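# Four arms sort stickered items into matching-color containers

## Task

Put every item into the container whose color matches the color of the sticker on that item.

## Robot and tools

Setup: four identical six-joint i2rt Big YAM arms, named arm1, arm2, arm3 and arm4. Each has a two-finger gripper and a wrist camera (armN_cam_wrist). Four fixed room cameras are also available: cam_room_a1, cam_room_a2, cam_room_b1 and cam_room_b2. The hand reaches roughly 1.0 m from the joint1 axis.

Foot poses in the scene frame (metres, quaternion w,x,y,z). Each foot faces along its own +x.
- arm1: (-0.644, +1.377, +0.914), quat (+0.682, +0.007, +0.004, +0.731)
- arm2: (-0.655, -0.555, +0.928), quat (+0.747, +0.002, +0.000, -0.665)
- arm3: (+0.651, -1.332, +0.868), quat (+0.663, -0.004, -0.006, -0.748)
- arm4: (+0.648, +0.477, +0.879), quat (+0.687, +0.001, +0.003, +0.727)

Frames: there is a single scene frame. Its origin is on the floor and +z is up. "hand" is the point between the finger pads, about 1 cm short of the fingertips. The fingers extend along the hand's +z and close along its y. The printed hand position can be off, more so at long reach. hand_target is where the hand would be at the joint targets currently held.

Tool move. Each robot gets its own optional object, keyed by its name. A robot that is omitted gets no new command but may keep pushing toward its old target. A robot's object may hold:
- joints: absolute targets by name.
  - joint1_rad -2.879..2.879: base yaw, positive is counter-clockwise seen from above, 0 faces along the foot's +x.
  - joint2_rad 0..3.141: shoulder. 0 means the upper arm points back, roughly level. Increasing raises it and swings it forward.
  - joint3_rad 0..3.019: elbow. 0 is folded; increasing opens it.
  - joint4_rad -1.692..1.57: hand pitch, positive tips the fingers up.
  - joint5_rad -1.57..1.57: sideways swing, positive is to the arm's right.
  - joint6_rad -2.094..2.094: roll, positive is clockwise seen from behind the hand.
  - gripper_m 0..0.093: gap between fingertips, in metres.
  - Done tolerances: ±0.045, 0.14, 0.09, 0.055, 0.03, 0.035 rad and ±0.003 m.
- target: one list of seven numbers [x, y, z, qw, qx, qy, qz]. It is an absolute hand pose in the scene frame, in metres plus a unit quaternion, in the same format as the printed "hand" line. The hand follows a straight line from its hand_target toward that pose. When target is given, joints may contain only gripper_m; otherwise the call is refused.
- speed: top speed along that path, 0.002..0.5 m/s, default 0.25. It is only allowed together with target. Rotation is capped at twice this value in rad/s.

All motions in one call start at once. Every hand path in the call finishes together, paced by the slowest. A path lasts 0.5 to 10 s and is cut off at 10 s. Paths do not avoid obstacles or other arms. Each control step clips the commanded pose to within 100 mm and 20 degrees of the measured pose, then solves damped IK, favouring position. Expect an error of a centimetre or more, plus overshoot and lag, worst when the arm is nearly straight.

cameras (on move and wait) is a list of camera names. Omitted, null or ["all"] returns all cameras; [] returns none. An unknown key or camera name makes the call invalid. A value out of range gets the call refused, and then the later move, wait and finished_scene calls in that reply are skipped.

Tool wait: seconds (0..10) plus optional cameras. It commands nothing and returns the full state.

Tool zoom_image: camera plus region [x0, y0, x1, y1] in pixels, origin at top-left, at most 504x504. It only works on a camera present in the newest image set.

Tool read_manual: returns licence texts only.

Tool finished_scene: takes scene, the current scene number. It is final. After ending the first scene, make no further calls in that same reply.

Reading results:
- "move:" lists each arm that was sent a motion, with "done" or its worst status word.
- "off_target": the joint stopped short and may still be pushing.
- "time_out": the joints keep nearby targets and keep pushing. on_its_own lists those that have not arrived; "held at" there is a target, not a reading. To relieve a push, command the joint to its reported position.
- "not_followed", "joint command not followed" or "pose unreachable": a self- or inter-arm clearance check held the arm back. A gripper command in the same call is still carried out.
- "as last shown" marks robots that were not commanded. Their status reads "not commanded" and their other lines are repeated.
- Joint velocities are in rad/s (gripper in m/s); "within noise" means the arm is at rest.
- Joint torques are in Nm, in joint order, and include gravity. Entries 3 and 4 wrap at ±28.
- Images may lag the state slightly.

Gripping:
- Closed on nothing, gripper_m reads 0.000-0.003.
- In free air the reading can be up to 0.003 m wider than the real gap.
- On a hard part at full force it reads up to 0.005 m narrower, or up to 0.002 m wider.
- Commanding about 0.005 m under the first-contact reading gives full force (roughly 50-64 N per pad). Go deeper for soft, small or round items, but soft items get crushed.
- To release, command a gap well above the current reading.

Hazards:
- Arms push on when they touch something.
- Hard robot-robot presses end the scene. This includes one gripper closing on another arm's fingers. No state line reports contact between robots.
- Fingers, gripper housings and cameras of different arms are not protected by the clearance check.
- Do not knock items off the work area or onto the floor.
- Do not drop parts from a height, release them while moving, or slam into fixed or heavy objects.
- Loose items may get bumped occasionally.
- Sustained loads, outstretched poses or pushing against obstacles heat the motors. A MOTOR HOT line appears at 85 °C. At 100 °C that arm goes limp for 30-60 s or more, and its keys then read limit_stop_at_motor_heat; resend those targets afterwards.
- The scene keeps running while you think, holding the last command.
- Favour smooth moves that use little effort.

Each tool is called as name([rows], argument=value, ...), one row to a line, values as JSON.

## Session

move(arm1={"joints":{"joint1_rad":1.5,"joint4_rad":-1.6,"joint5_rad":0,"joint6_rad":0}}, arm2={"joints":{"joint1_rad":-1.69,"joint4_rad":-1.6,"joint5_rad":0,"joint6_rad":0}}, arm3={"joints":{"joint1_rad":1.69,"joint4_rad":-1.6,"joint5_rad":0,"joint6_rad":0}}, arm4={"joints":{"joint1_rad":-1.53,"joint4_rad":-1.6,"joint5_rad":0,"joint6_rad":0}})

Scene clock: 1.93 s.
Joint torques (N m): arm1=[-1.2 5.54 9.89 1.18 -0.03 -0.05] | arm2=[0.62 9.23 4.93 1.99 0.06 -0.08] | arm3=[2.02 3.78 8.91 1.07 0.04 -0.11] | arm4=[0.67 4.78 7.58 0.87 0.11 0.18]
Motor temperatures (°C): arm1=[20 23 26 23 21 21 21] | arm2=[23 24 25 22 22 20 23] | arm3=[24 23 23 23 24 23 23] | arm4=[22 21 23 22 24 21 24]
Heat: arm1: hottest joint3_rad 26 °C; arm2: hottest joint3_rad 25 °C; arm3: hottest joint1_rad 24 °C; arm4: hottest joint5_rad 24 °C.
move: arm1 done; arm2 done; arm3 done; arm4 done
Joint velocities: within noise
arm1.joint_positions: joint1_rad=+1.493 joint2_rad=+0.541 joint3_rad=+1.448 joint4_rad=-1.591 joint5_rad=+0.000 joint6_rad=+0.008 gripper_m=+0.09398
arm1.joint_status: all done
arm1.hand: x=-0.7951 y=+1.3779 z=+1.4445 quat_wxyz=(-0.002, +0.900, -0.007, -0.436) (m; scene frame)
arm1.hand_target: x=-0.7905 y=+1.3767 z=+1.4526 quat_wxyz=(-0.002, +0.897, +0.000, -0.442) (m; scene frame)
arm1.hand_status: not commanded
arm2.joint_positions: joint1_rad=-1.688 joint2_rad=+0.259 joint3_rad=+1.632 joint4_rad=-1.586 joint5_rad=-0.001 joint6_rad=+0.014 gripper_m=+0.09400
arm2.joint_status: all done
arm2.hand: x=-0.6470 y=-0.5571 z=+1.5434 quat_wxyz=(-0.004, -0.779, +0.004, +0.627) (m; scene frame)
arm2.hand_target: x=-0.6410 y=-0.5568 z=+1.5423 quat_wxyz=(+0.002, -0.779, +0.000, +0.627) (m; scene frame)
arm2.hand_status: not commanded
arm3.joint_positions: joint1_rad=+1.679 joint2_rad=+0.522 joint3_rad=+1.369 joint4_rad=-1.592 joint5_rad=+0.000 joint6_rad=+0.007 gripper_m=+0.09398
arm3.joint_status: all done
arm3.hand: x=+0.8130 y=-1.3274 z=+1.3640 quat_wxyz=(-0.402, -0.006, -0.916, +0.008) (m; scene frame)
arm3.hand_target: x=+0.8092 y=-1.3255 z=+1.3708 quat_wxyz=(-0.407, +0.002, -0.913, +0.007) (m; scene frame)
arm3.hand_status: not commanded
arm4.joint_positions: joint1_rad=-1.526 joint2_rad=+0.492 joint3_rad=+1.422 joint4_rad=-1.588 joint5_rad=-0.001 joint6_rad=-0.013 gripper_m=+0.09398
arm4.joint_status: all done
arm4.hand: x=+0.7943 y=+0.4935 z=+1.4023 quat_wxyz=(-0.438, +0.052, -0.897, -0.018) (m; scene frame)
arm4.hand_target: x=+0.7891 y=+0.4922 z=+1.4082 quat_wxyz=(-0.442, +0.044, -0.896, -0.020) (m; scene frame)
arm4.hand_status: not commanded
pictures: arm1_cam_wrist, arm2_cam_wrist, arm3_cam_wrist, arm4_cam_wrist, cam_room_a1, cam_room_a2, cam_room_b1, cam_room_b2
Images, in order (width x height): arm1_cam_wrist 672x504, arm2_cam_wrist 672x504, arm3_cam_wrist 672x504, arm4_cam_wrist 672x504, cam_room_a1 672x504, cam_room_a2 672x504, cam_room_b1 672x504, cam_room_b2 672x504.

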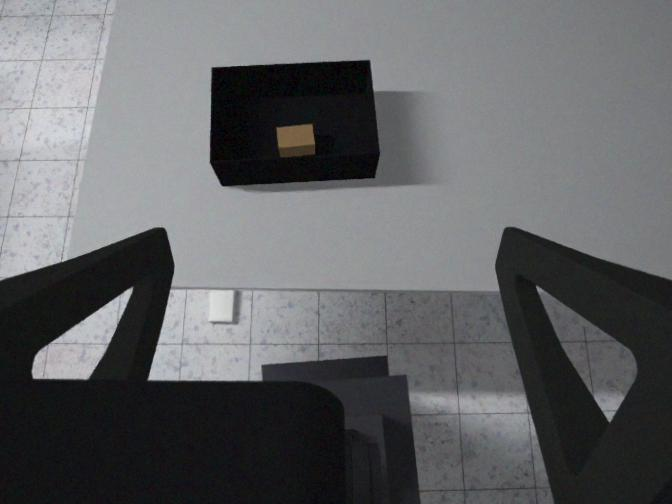

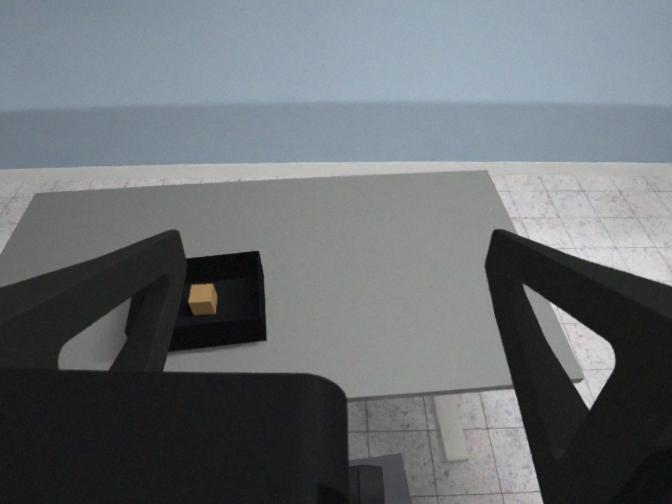

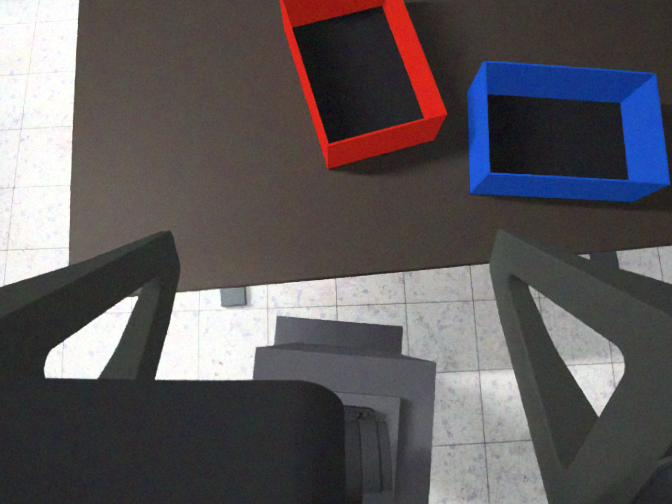

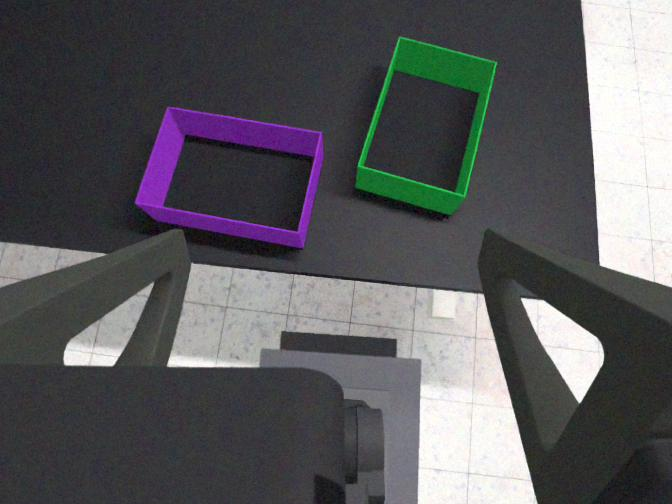

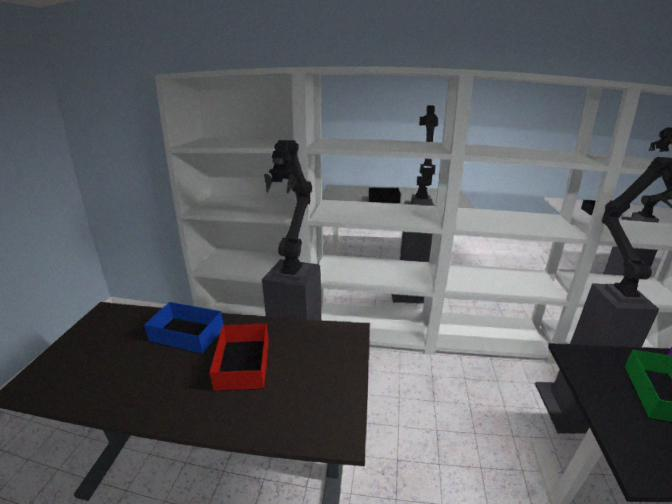

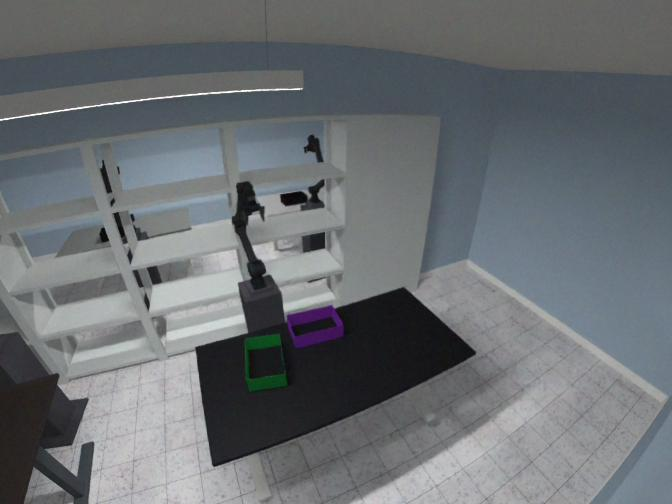

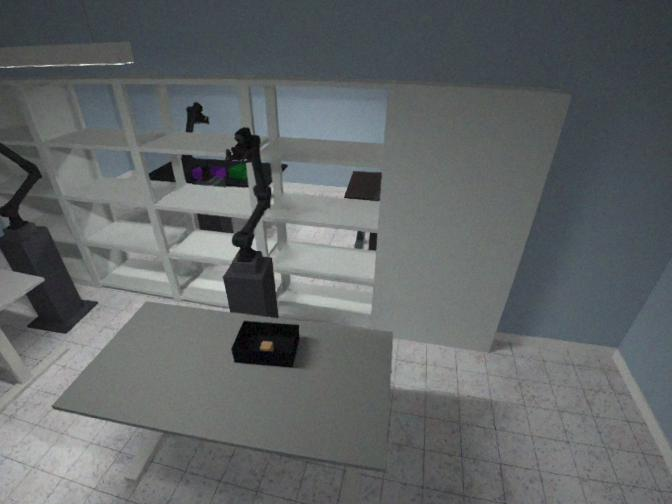

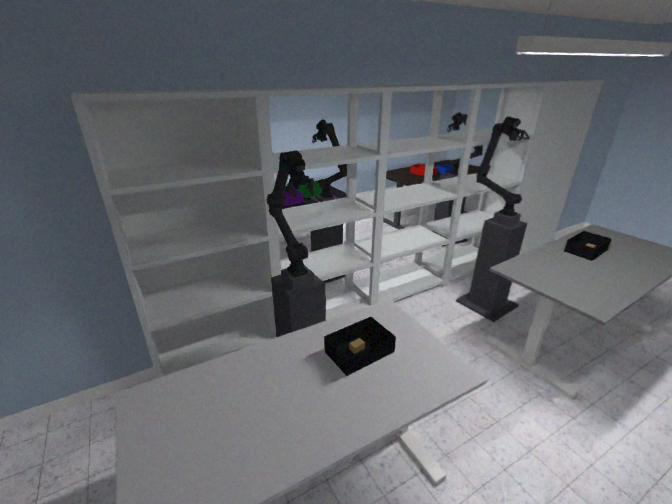

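zoom_image(camera="cam_room_b1", region=[236, 320, 306, 370])

zoom_image(camera="cam_room_b2", region=[325, 318, 395, 372])

zoom_image(camera="arm1_cam_wrist", region=[250, 100, 350, 175])

zoom_image(camera="arm2_cam_wrist", region=[160, 270, 260, 345])

zoom_image(camera="cam_room_b2", region=[560, 225, 616, 267])

Scaled by 7.200.

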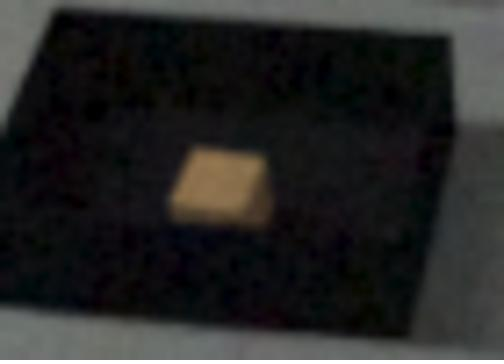

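Scaled by 7.200.

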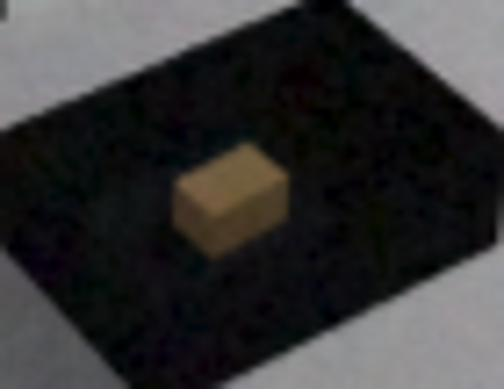

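Scaled by 5.040.

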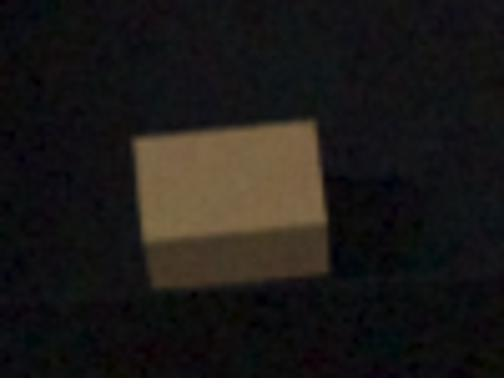

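Scaled by 5.040.

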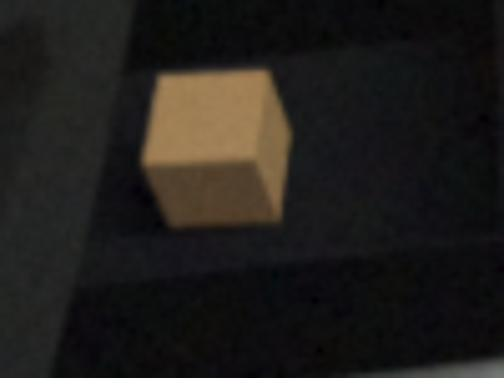

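Scaled by 9.000.

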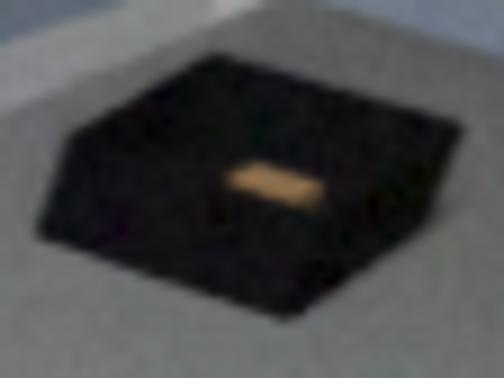

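move(arm1={"target":[-1.235,1.292,0.92,-0.0034,-0.991,-0.026,0.1305],"speed":0.4}, arm2={"target":[-1.195,-0.9,0.92,-0.0227,-0.976,-0.172,0.1285],"speed":0.4}, cameras=["arm1_cam_wrist","arm2_cam_wrist"])

Scene clock: 23.63 s.
Joint torques (N m): arm1=[-0.44 -15.74 13.41 0.59 -0.03 0.08] | arm2=[1.49 -19.14 13.15 0.72 0.23 0.21] | arm3=[2.02 3.84 8.9 1.11 0.03 -0.12] | arm4=[0.26 5.01 7.61 0.84 0.13 0.16]
Motor temperatures (°C): arm1=[20 23 28 23 21 21 21] | arm2=[23 24 26 22 22 20 23] | arm3=[24 23 25 23 24 23 23] | arm4=[22 21 25 22 24 21 24]
Heat: arm1: hottest joint3_rad 28 °C; arm2: hottest joint3_rad 26 °C; arm3: hottest joint3_rad 25 °C; arm4: hottest joint3_rad 25 °C.
move: arm1 off_target; arm2 off_target
Joint velocities: within noise
arm1.joint_positions: joint1_rad=+1.641 joint2_rad=+1.953 joint3_rad=+1.281 joint4_rad=-0.706 joint5_rad=+0.022 joint6_rad=+0.092 gripper_m=+0.09398
arm1.joint_status: not commanded
arm1.hand: x=-1.2118 y=+1.3025 z=+0.8979 quat_wxyz=(-0.001, +0.994, +0.022, -0.105) (m; scene frame)
arm1.hand_target: x=-1.2337 y=+1.2922 z=+0.9206 quat_wxyz=(+0.004, +0.991, +0.026, -0.131) (m; scene frame)
arm1.hand_status: off_target (0.034 m and 3.1 deg from the pose sent, 0.690 m and 36.9 deg at the start)
arm2.joint_positions: joint1_rad=-1.112 joint2_rad=+2.013 joint3_rad=+1.430 joint4_rad=-0.735 joint5_rad=+0.055 joint6_rad=+0.214 gripper_m=+0.09400
arm2.joint_status: not commanded
arm2.hand: x=-1.1857 y=-0.8878 z=+0.9195 quat_wxyz=(-0.022, -0.976, -0.175, +0.125) (m; scene frame)
arm2.hand_target: x=-1.1944 y=-0.8998 z=+0.9202 quat_wxyz=(-0.023, -0.976, -0.172, +0.129) (m; scene frame)
arm2.hand_status: off_target (0.015 m and 0.5 deg from the pose sent, 0.898 m and 65.6 deg at the start; pose on its path clipped on 113 of 160 steps; a joint's target at an end of its range on 32 of 160 steps)
arm3, arm4: as last shown
arm4.hand_target: x=+0.7891 y=+0.4922 z=+1.4083 quat_wxyz=(-0.442, +0.044, -0.896, -0.020) (m; scene frame)
pictures: arm1_cam_wrist, arm2_cam_wrist
led back after a hold (arm2 arm): the arm was led back toward your command in small steps, so it may still be short of it.
pose unreachable (arm2 arm): on one or more control steps of this call this arm could not follow its commanded pose, so it was not sent that pose on those steps. It may still have moved: this result reports where it is.
cause: moving toward the commanded pose would bring two parts of the arm too close to each other (its wrist (the part past joint 4) and its wrist camera).
Images, in order (width x height): arm1_cam_wrist 672x504, arm2_cam_wrist 672x504.

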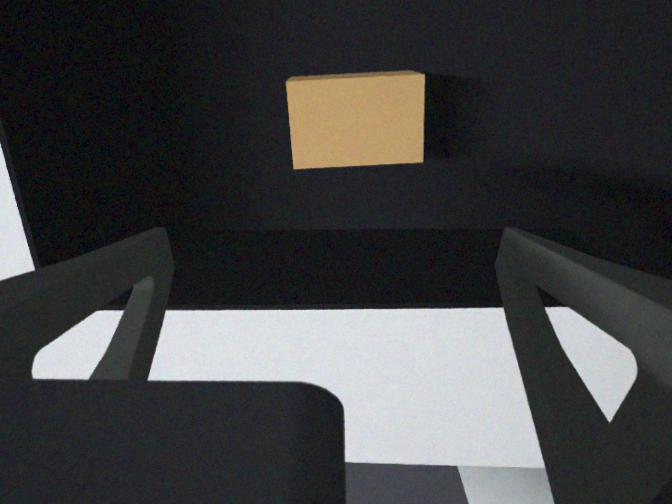

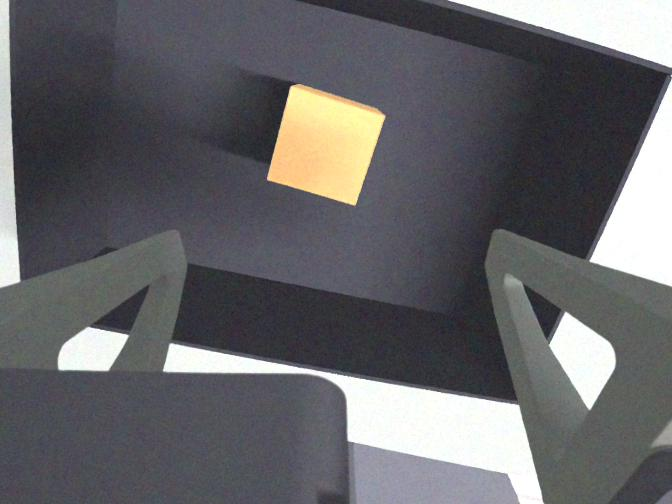

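move(arm1={"target":[-1.238,1.312,0.845,-0.0068,-0.990,-0.0519,0.1303],"joints":{"gripper_m":0.093}}, arm2={"target":[-1.191,-0.900,0.835,-0.0046,-0.9908,-0.0346,0.1304],"joints":{"gripper_m":0.093}}, cameras=["arm1_cam_wrist","arm2_cam_wrist"])

Scene clock: 73.53 s.
Joint torques (N m): arm1=[-2.67 -15.27 9.21 1.26 -0.07 -0.04] | arm2=[1.44 -20.42 10.61 1.73 0.32 0.22] | arm3=[2.14 3.66 8.92 1.13 0.05 -0.11] | arm4=[0.38 5.13 7.64 0.85 0.15 0.19]
Motor temperatures (°C): arm1=[20 25 32 23 21 21 21] | arm2=[23 27 32 22 22 20 23] | arm3=[24 23 27 23 24 23 23] | arm4=[22 22 27 22 24 21 24]
Heat: arm1: hottest joint3_rad 32 °C; arm2: hottest joint3_rad 32 °C; arm3: hottest joint3_rad 27 °C; arm4: hottest joint3_rad 27 °C.
move: arm1 off_target; arm2 off_target
Joint velocities: within noise
arm1.joint_positions: joint1_rad=+1.619 joint2_rad=+2.069 joint3_rad=+1.281 joint4_rad=-0.562 joint5_rad=-0.001 joint6_rad=+0.014 gripper_m=+0.09306
arm1.joint_status: all done
arm1.hand: x=-1.2271 y=+1.3093 z=+0.8409 quat_wxyz=(+0.006, +0.992, +0.051, -0.118) (m; scene frame)
arm1.hand_target: x=-1.2378 y=+1.3120 z=+0.8452 quat_wxyz=(+0.007, +0.990, +0.052, -0.130) (m; scene frame)
arm1.hand_status: off_target (0.012 m and 1.5 deg from the pose sent, 0.060 m and 4.6 deg at the start)
arm2.joint_positions: joint1_rad=-1.088 joint2_rad=+2.158 joint3_rad=+1.430 joint4_rad=-0.632 joint5_rad=+0.127 joint6_rad=+0.508 gripper_m=+0.09309
arm2.joint_status: all done
arm2.hand: x=-1.1834 y=-0.8894 z=+0.8388 quat_wxyz=(+0.000, -0.992, -0.039, +0.122) (m; scene frame)
arm2.hand_target: x=-1.1906 y=-0.8998 z=+0.8353 quat_wxyz=(-0.005, -0.991, -0.035, +0.130) (m; scene frame)
arm2.hand_status: off_target (0.014 m and 1.3 deg from the pose sent, 0.085 m and 16.3 deg at the start)
arm3, arm4: as last shown
pictures: arm1_cam_wrist, arm2_cam_wrist
Images, in order (width x height): arm1_cam_wrist 672x504, arm2_cam_wrist 672x504.

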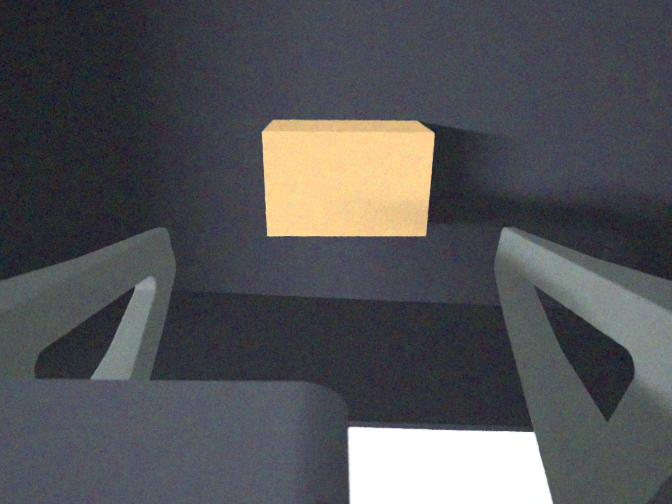

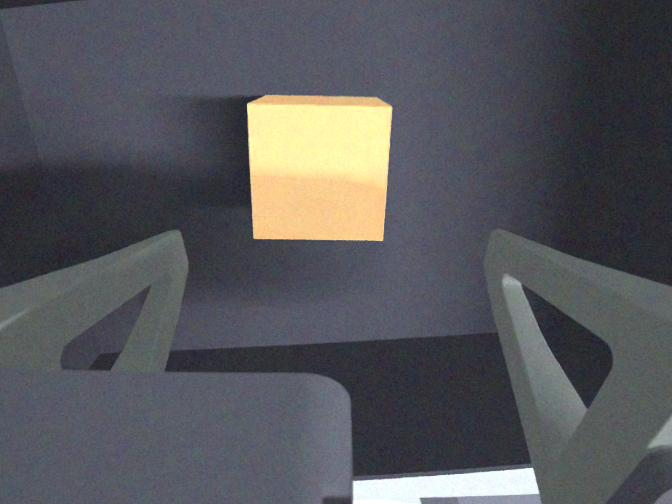

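move(arm1={"target":[-1.230,1.317,0.746,-0.0068,-0.990,-0.0519,0.1303]}, arm2={"target":[-1.190,-0.907,0.729,-0.0046,-0.9908,-0.0346,0.1304]}, cameras=["arm1_cam_wrist","arm2_cam_wrist"])

move(arm1={"joints":{"gripper_m":0.05}}, arm2={"joints":{"gripper_m":0.045}}, cameras=["arm1_cam_wrist","arm2_cam_wrist"])

move(arm1={"target":[-1.05,1.325,1.05,-0.0068,-0.990,-0.0519,0.1303]}, arm2={"target":[-1.06,-0.79,1.05,-0.0046,-0.9908,-0.0346,0.1304]}, cameras=["arm1_cam_wrist","arm2_cam_wrist"])

Scene clock: 82.23 s.
Joint torques (N m): arm1=[-2.78 -17.32 7.05 1.22 -0.02 -0.07] | arm2=[1.44 -19.84 9.8 1.61 0.28 0.16] | arm3=[1.96 3.84 8.92 1.14 0.04 -0.12] | arm4=[0.97 4.72 7.64 0.81 0.15 0.15]
Motor temperatures (°C): arm1=[20 25 32 23 21 21 21] | arm2=[23 27 32 22 22 20 23] | arm3=[24 23 28 23 24 23 23] | arm4=[22 22 27 22 24 21 24]
Heat: arm1: hottest joint3_rad 32 °C; arm2: hottest joint3_rad 32 °C; arm3: hottest joint3_rad 28 °C; arm4: hottest joint3_rad 27 °C.
move: arm1 off_target; arm2 off_target
Joint velocities: within noise
arm1.joint_positions: joint1_rad=+1.617 joint2_rad=+2.266 joint3_rad=+1.264 joint4_rad=-0.356 joint5_rad=-0.002 joint6_rad=+0.007 gripper_m=+0.09306
arm1.joint_status: not commanded
arm1.hand: x=-1.2173 y=+1.3119 z=+0.7365 quat_wxyz=(+0.006, +0.992, +0.054, -0.114) (m; scene frame)
arm1.hand_target: x=-1.2299 y=+1.3171 z=+0.7463 quat_wxyz=(+0.007, +0.990, +0.052, -0.130) (m; scene frame)
arm1.hand_status: off_target (0.017 m and 1.9 deg from the pose sent, 0.095 m and 1.5 deg at the start)
arm2.joint_positions: joint1_rad=-1.077 joint2_rad=+2.350 joint3_rad=+1.464 joint4_rad=-0.461 joint5_rad=+0.131 joint6_rad=+0.524 gripper_m=+0.09303
arm2.joint_status: not commanded
arm2.hand: x=-1.1863 y=-0.8983 z=+0.7420 quat_wxyz=(-0.003, -0.991, -0.036, +0.128) (m; scene frame)
arm2.hand_target: x=-1.1894 y=-0.9067 z=+0.7294 quat_wxyz=(-0.005, -0.991, -0.035, +0.131) (m; scene frame)
arm2.hand_status: off_target (0.016 m and 0.3 deg from the pose sent, 0.111 m and 1.3 deg at the start)
arm3, arm4: as last shown
pictures: arm1_cam_wrist, arm2_cam_wrist
Images, in order (width x height): arm1_cam_wrist 672x504, arm2_cam_wrist 672x504.

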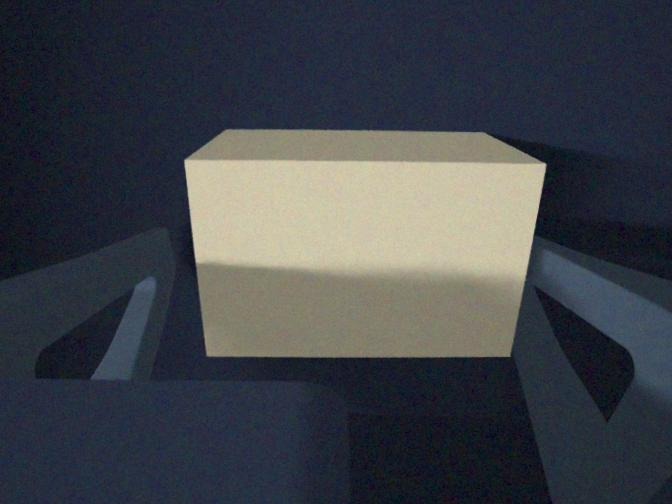

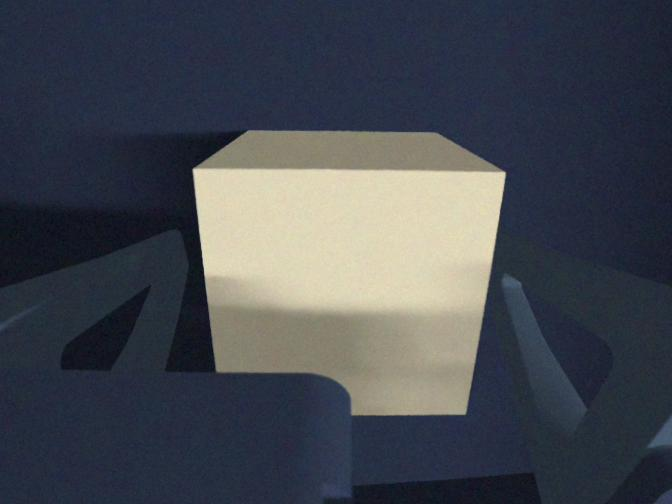

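Scene clock: 82.83 s.
Joint torques (N m): arm1=[-3.25 -16.97 6.94 1.21 0.01 -0.04] | arm2=[1.44 -20.01 9.8 1.57 0.27 0.16] | arm3=[2.02 3.72 8.94 1.13 0.04 -0.12] | arm4=[0.32 4.6 7.62 0.84 0.14 0.2]
Motor temperatures (°C): arm1=[20 26 32 23 21 21 21] | arm2=[23 27 32 22 22 20 23] | arm3=[24 23 28 23 24 23 23] | arm4=[22 22 27 22 24 21 24]
Heat: arm1: hottest joint3_rad 32 °C; arm2: hottest joint3_rad 32 °C; arm3: hottest joint3_rad 28 °C; arm4: hottest joint3_rad 27 °C.
move: arm1 off_target; arm2 off_target
Joint velocities: within noise
arm1.joint_positions: joint1_rad=+1.616 joint2_rad=+2.266 joint3_rad=+1.264 joint4_rad=-0.356 joint5_rad=-0.003 joint6_rad=+0.007 gripper_m=+0.06890
arm1.joint_status: gripper_m off_target (ended at +0.06894, target +0.05000)
arm1.hand: x=-1.2175 y=+1.3123 z=+0.7365 quat_wxyz=(+0.006, +0.992, +0.054, -0.114) (m; scene frame)
arm1.hand_target: x=-1.2299 y=+1.3170 z=+0.7463 quat_wxyz=(+0.007, +0.990, +0.052, -0.130) (m; scene frame)
arm1.hand_status: not commanded
arm2.joint_positions: joint1_rad=-1.077 joint2_rad=+2.350 joint3_rad=+1.464 joint4_rad=-0.461 joint5_rad=+0.132 joint6_rad=+0.524 gripper_m=+0.05293
arm2.joint_status: gripper_m off_target (ended at +0.05296, target +0.04500)
arm2.hand: x=-1.1864 y=-0.8983 z=+0.7420 quat_wxyz=(-0.003, -0.991, -0.036, +0.128) (m; scene frame)
arm2.hand_target: x=-1.1894 y=-0.9067 z=+0.7294 quat_wxyz=(-0.005, -0.991, -0.035, +0.130) (m; scene frame)
arm2.hand_status: not commanded
arm3, arm4: as last shown
pictures: arm1_cam_wrist, arm2_cam_wrist
Images, in order (width x height): arm1_cam_wrist 672x504, arm2_cam_wrist 672x504.

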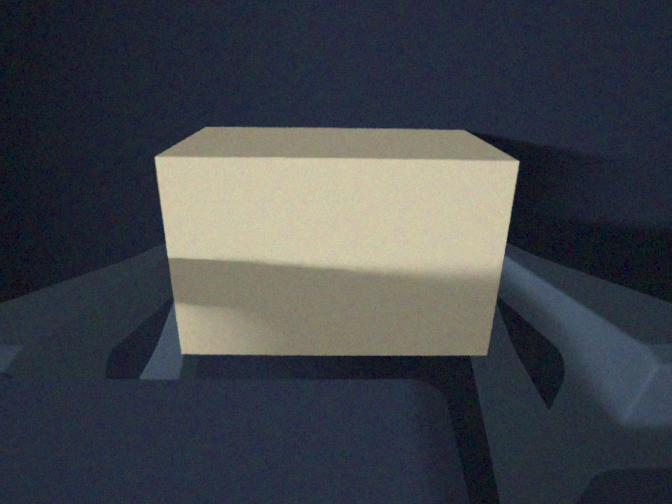

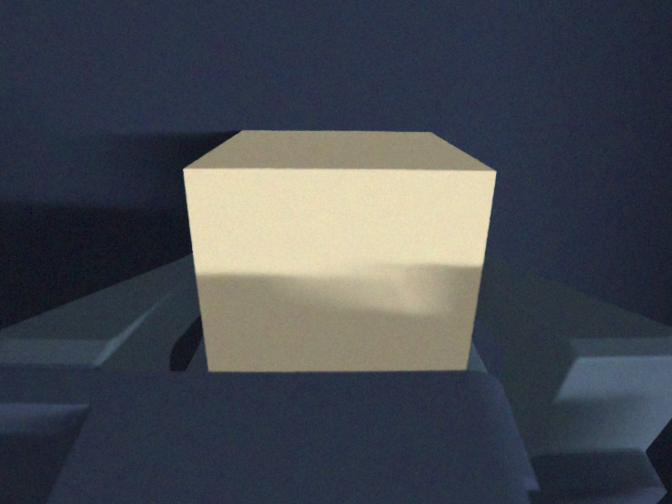

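Scene clock: 84.97 s.
Joint torques (N m): arm1=[-0.44 -6.53 10.86 0.58 0.08 0.12] | arm2=[0.03 -13.39 9.54 0.75 0 -0.07] | arm3=[2.08 3.72 8.9 1.14 0.05 -0.12] | arm4=[0.67 4.95 7.72 0.87 0.14 0.16]
Motor temperatures (°C): arm1=[20 26 32 23 21 21 21] | arm2=[23 27 32 22 22 20 23] | arm3=[24 23 28 23 24 23 23] | arm4=[22 22 28 22 24 21 24]
Heat: arm1: hottest joint3_rad 32 °C; arm2: hottest joint3_rad 32 °C; arm3: hottest joint3_rad 28 °C; arm4: hottest joint3_rad 28 °C.
move: arm1 done; arm2 off_target
Joint velocities: within noise
arm1.joint_positions: joint1_rad=+1.619 joint2_rad=+1.328 joint3_rad=+0.934 joint4_rad=-0.929 joint5_rad=+0.000 joint6_rad=+0.016 gripper_m=+0.06890
arm1.joint_status: not commanded
arm1.hand: x=-1.0495 y=+1.3295 z=+1.0479 quat_wxyz=(+0.007, +0.990, +0.050, -0.132) (m; scene frame)
arm1.hand_target: x=-1.0500 y=+1.3249 z=+1.0500 quat_wxyz=(+0.007, +0.990, +0.052, -0.130) (m; scene frame)
arm1.hand_status: done (0.005 m and 0.2 deg from the pose sent, 0.356 m and 1.9 deg at the start)
arm2.joint_positions: joint1_rad=-1.107 joint2_rad=+1.482 joint3_rad=+1.095 joint4_rad=-0.921 joint5_rad=+0.126 joint6_rad=+0.503 gripper_m=+0.05293
arm2.joint_status: not commanded
arm2.hand: x=-1.0636 y=-0.7967 z=+1.0578 quat_wxyz=(-0.012, -0.989, -0.030, +0.143) (m; scene frame)
arm2.hand_target: x=-1.0600 y=-0.7901 z=+1.0502 quat_wxyz=(-0.005, -0.991, -0.034, +0.130) (m; scene frame)
arm2.hand_status: off_target (0.011 m and 1.8 deg from the pose sent, 0.350 m and 0.3 deg at the start)
arm3, arm4: as last shown
pictures: arm1_cam_wrist, arm2_cam_wrist
Images, in order (width x height): arm1_cam_wrist 672x504, arm2_cam_wrist 672x504.

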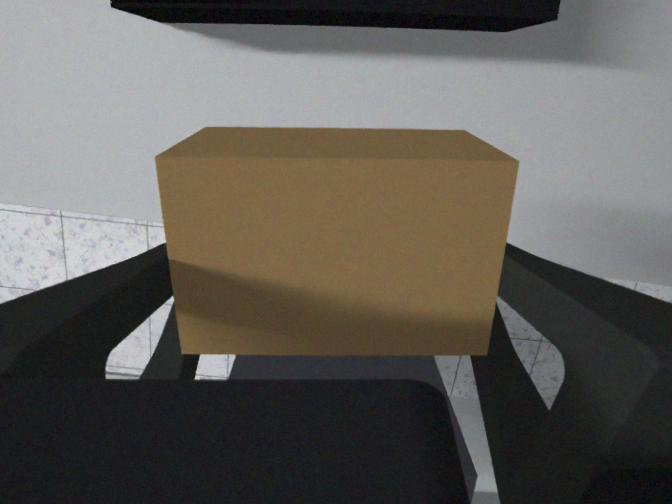

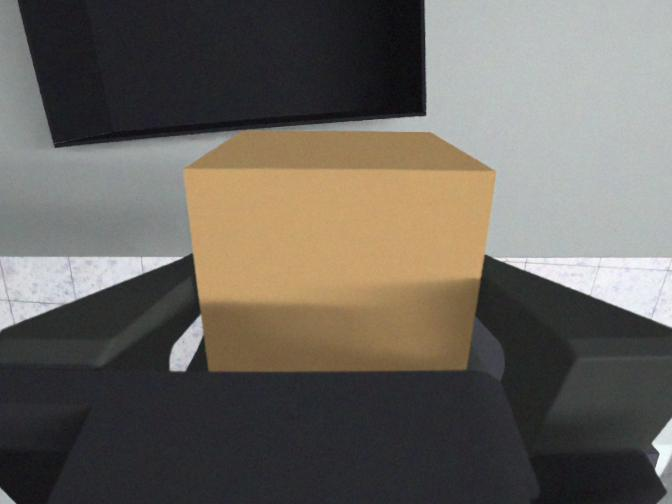

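move(arm1={"joints":{"joint4_rad":0.45}}, arm2={"joints":{"joint4_rad":0.45}}, cameras=["cam_room_b1","cam_room_b2","cam_room_a1","cam_room_a2"])

Scene clock: 90.57 s.
Joint torques (N m): arm1=[-0.62 -7.82 12.11 2.54 0.1 0.11] | arm2=[0.09 -14.68 10.93 3.56 -0.17 -0.13] | arm3=[2.02 3.66 8.91 1.11 0.03 -0.12] | arm4=[0.26 4.66 7.73 0.83 0.16 0.17]
Motor temperatures (°C): arm1=[20 25 32 23 21 21 21] | arm2=[23 27 32 22 22 20 23] | arm3=[24 23 28 23 24 23 23] | arm4=[22 22 28 22 24 21 24]
Heat: arm1: hottest joint3_rad 32 °C; arm2: hottest joint3_rad 32 °C; arm3: hottest joint3_rad 28 °C; arm4: hottest joint3_rad 28 °C.
move: arm1 done; arm2 done
Joint velocities: within noise
arm1.joint_positions: joint1_rad=+1.619 joint2_rad=+1.328 joint3_rad=+0.934 joint4_rad=+0.427 joint5_rad=+0.000 joint6_rad=+0.016 gripper_m=+0.06890
arm1.joint_status: all done
arm1.hand: x=-1.2312 y=+1.3071 z=+1.2991 quat_wxyz=(+0.047, +0.689, +0.036, -0.723) (m; scene frame)
arm1.hand_target: x=-1.2316 y=+1.3004 z=+1.3089 quat_wxyz=(+0.054, +0.678, +0.036, -0.732) (m; scene frame)
arm1.hand_status: not commanded
arm2.joint_positions: joint1_rad=-1.107 joint2_rad=+1.482 joint3_rad=+1.092 joint4_rad=+0.424 joint5_rad=+0.126 joint6_rad=+0.502 gripper_m=+0.05292
arm2.joint_status: all done
arm2.hand: x=-1.2166 y=-0.8975 z=+1.3025 quat_wxyz=(-0.331, -0.696, +0.017, +0.637) (m; scene frame)
arm2.hand_target: x=-1.2197 y=-0.8933 z=+1.3007 quat_wxyz=(-0.327, -0.692, +0.015, +0.644) (m; scene frame)
arm2.hand_status: not commanded
arm3, arm4: as last shown
pictures: cam_room_a1, cam_room_a2, cam_room_b1, cam_room_b2
Images, in order (width x height): cam_room_a1 672x504, cam_room_a2 672x504, cam_room_b1 672x504, cam_room_b2 672x504.

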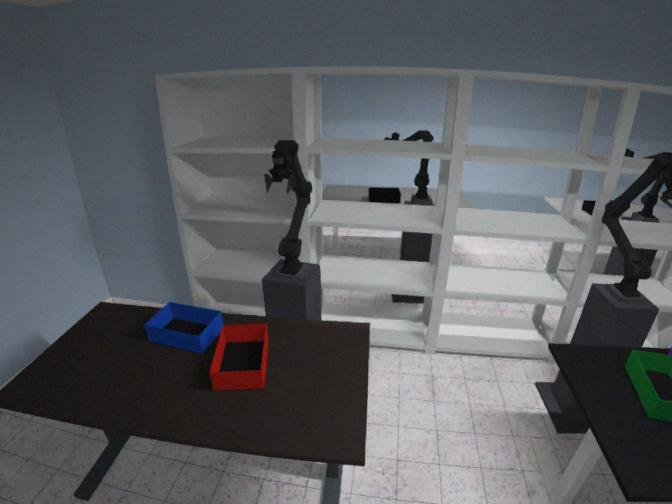

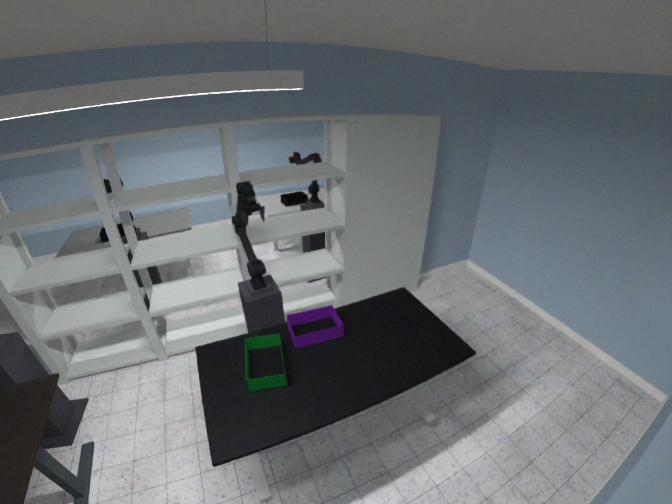

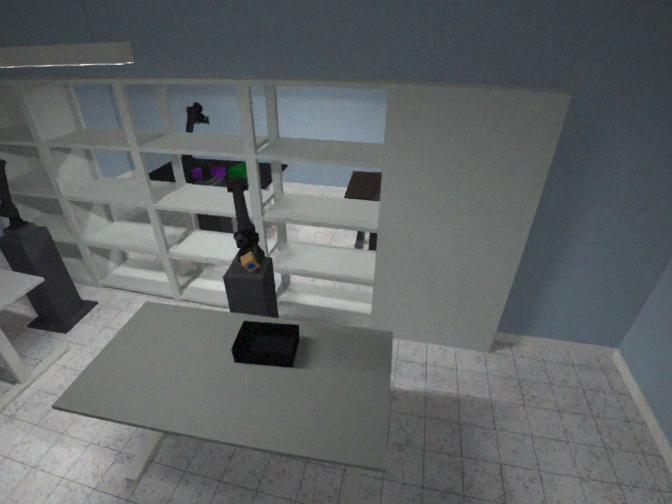

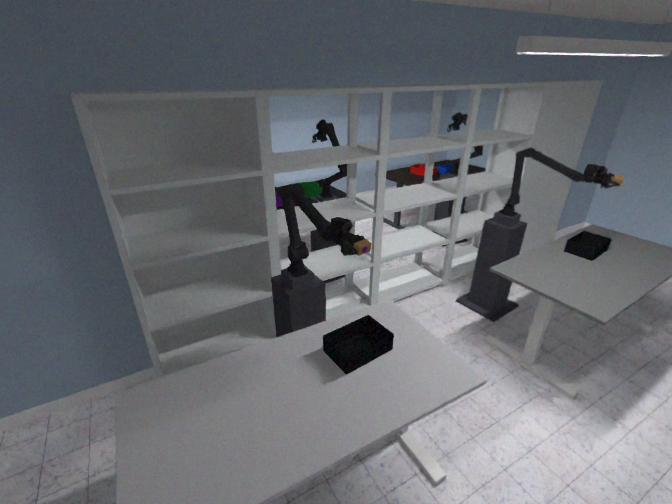

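zoom_image(camera="cam_room_b1", region=[225, 240, 275, 280])

zoom_image(camera="cam_room_b2", region=[340, 230, 390, 270])

Scaled by 10.080.

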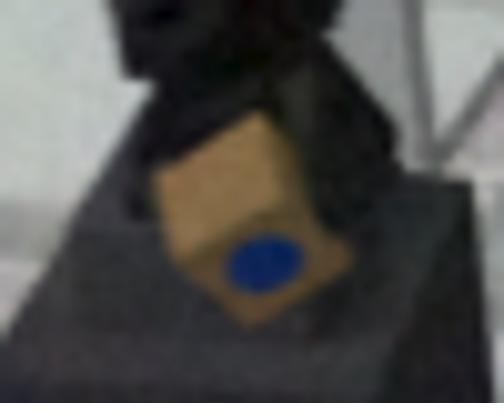

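Scaled by 10.080.

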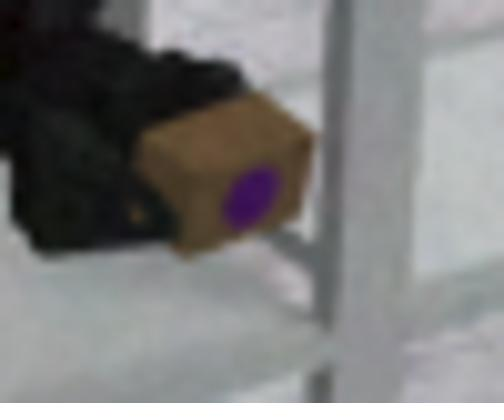

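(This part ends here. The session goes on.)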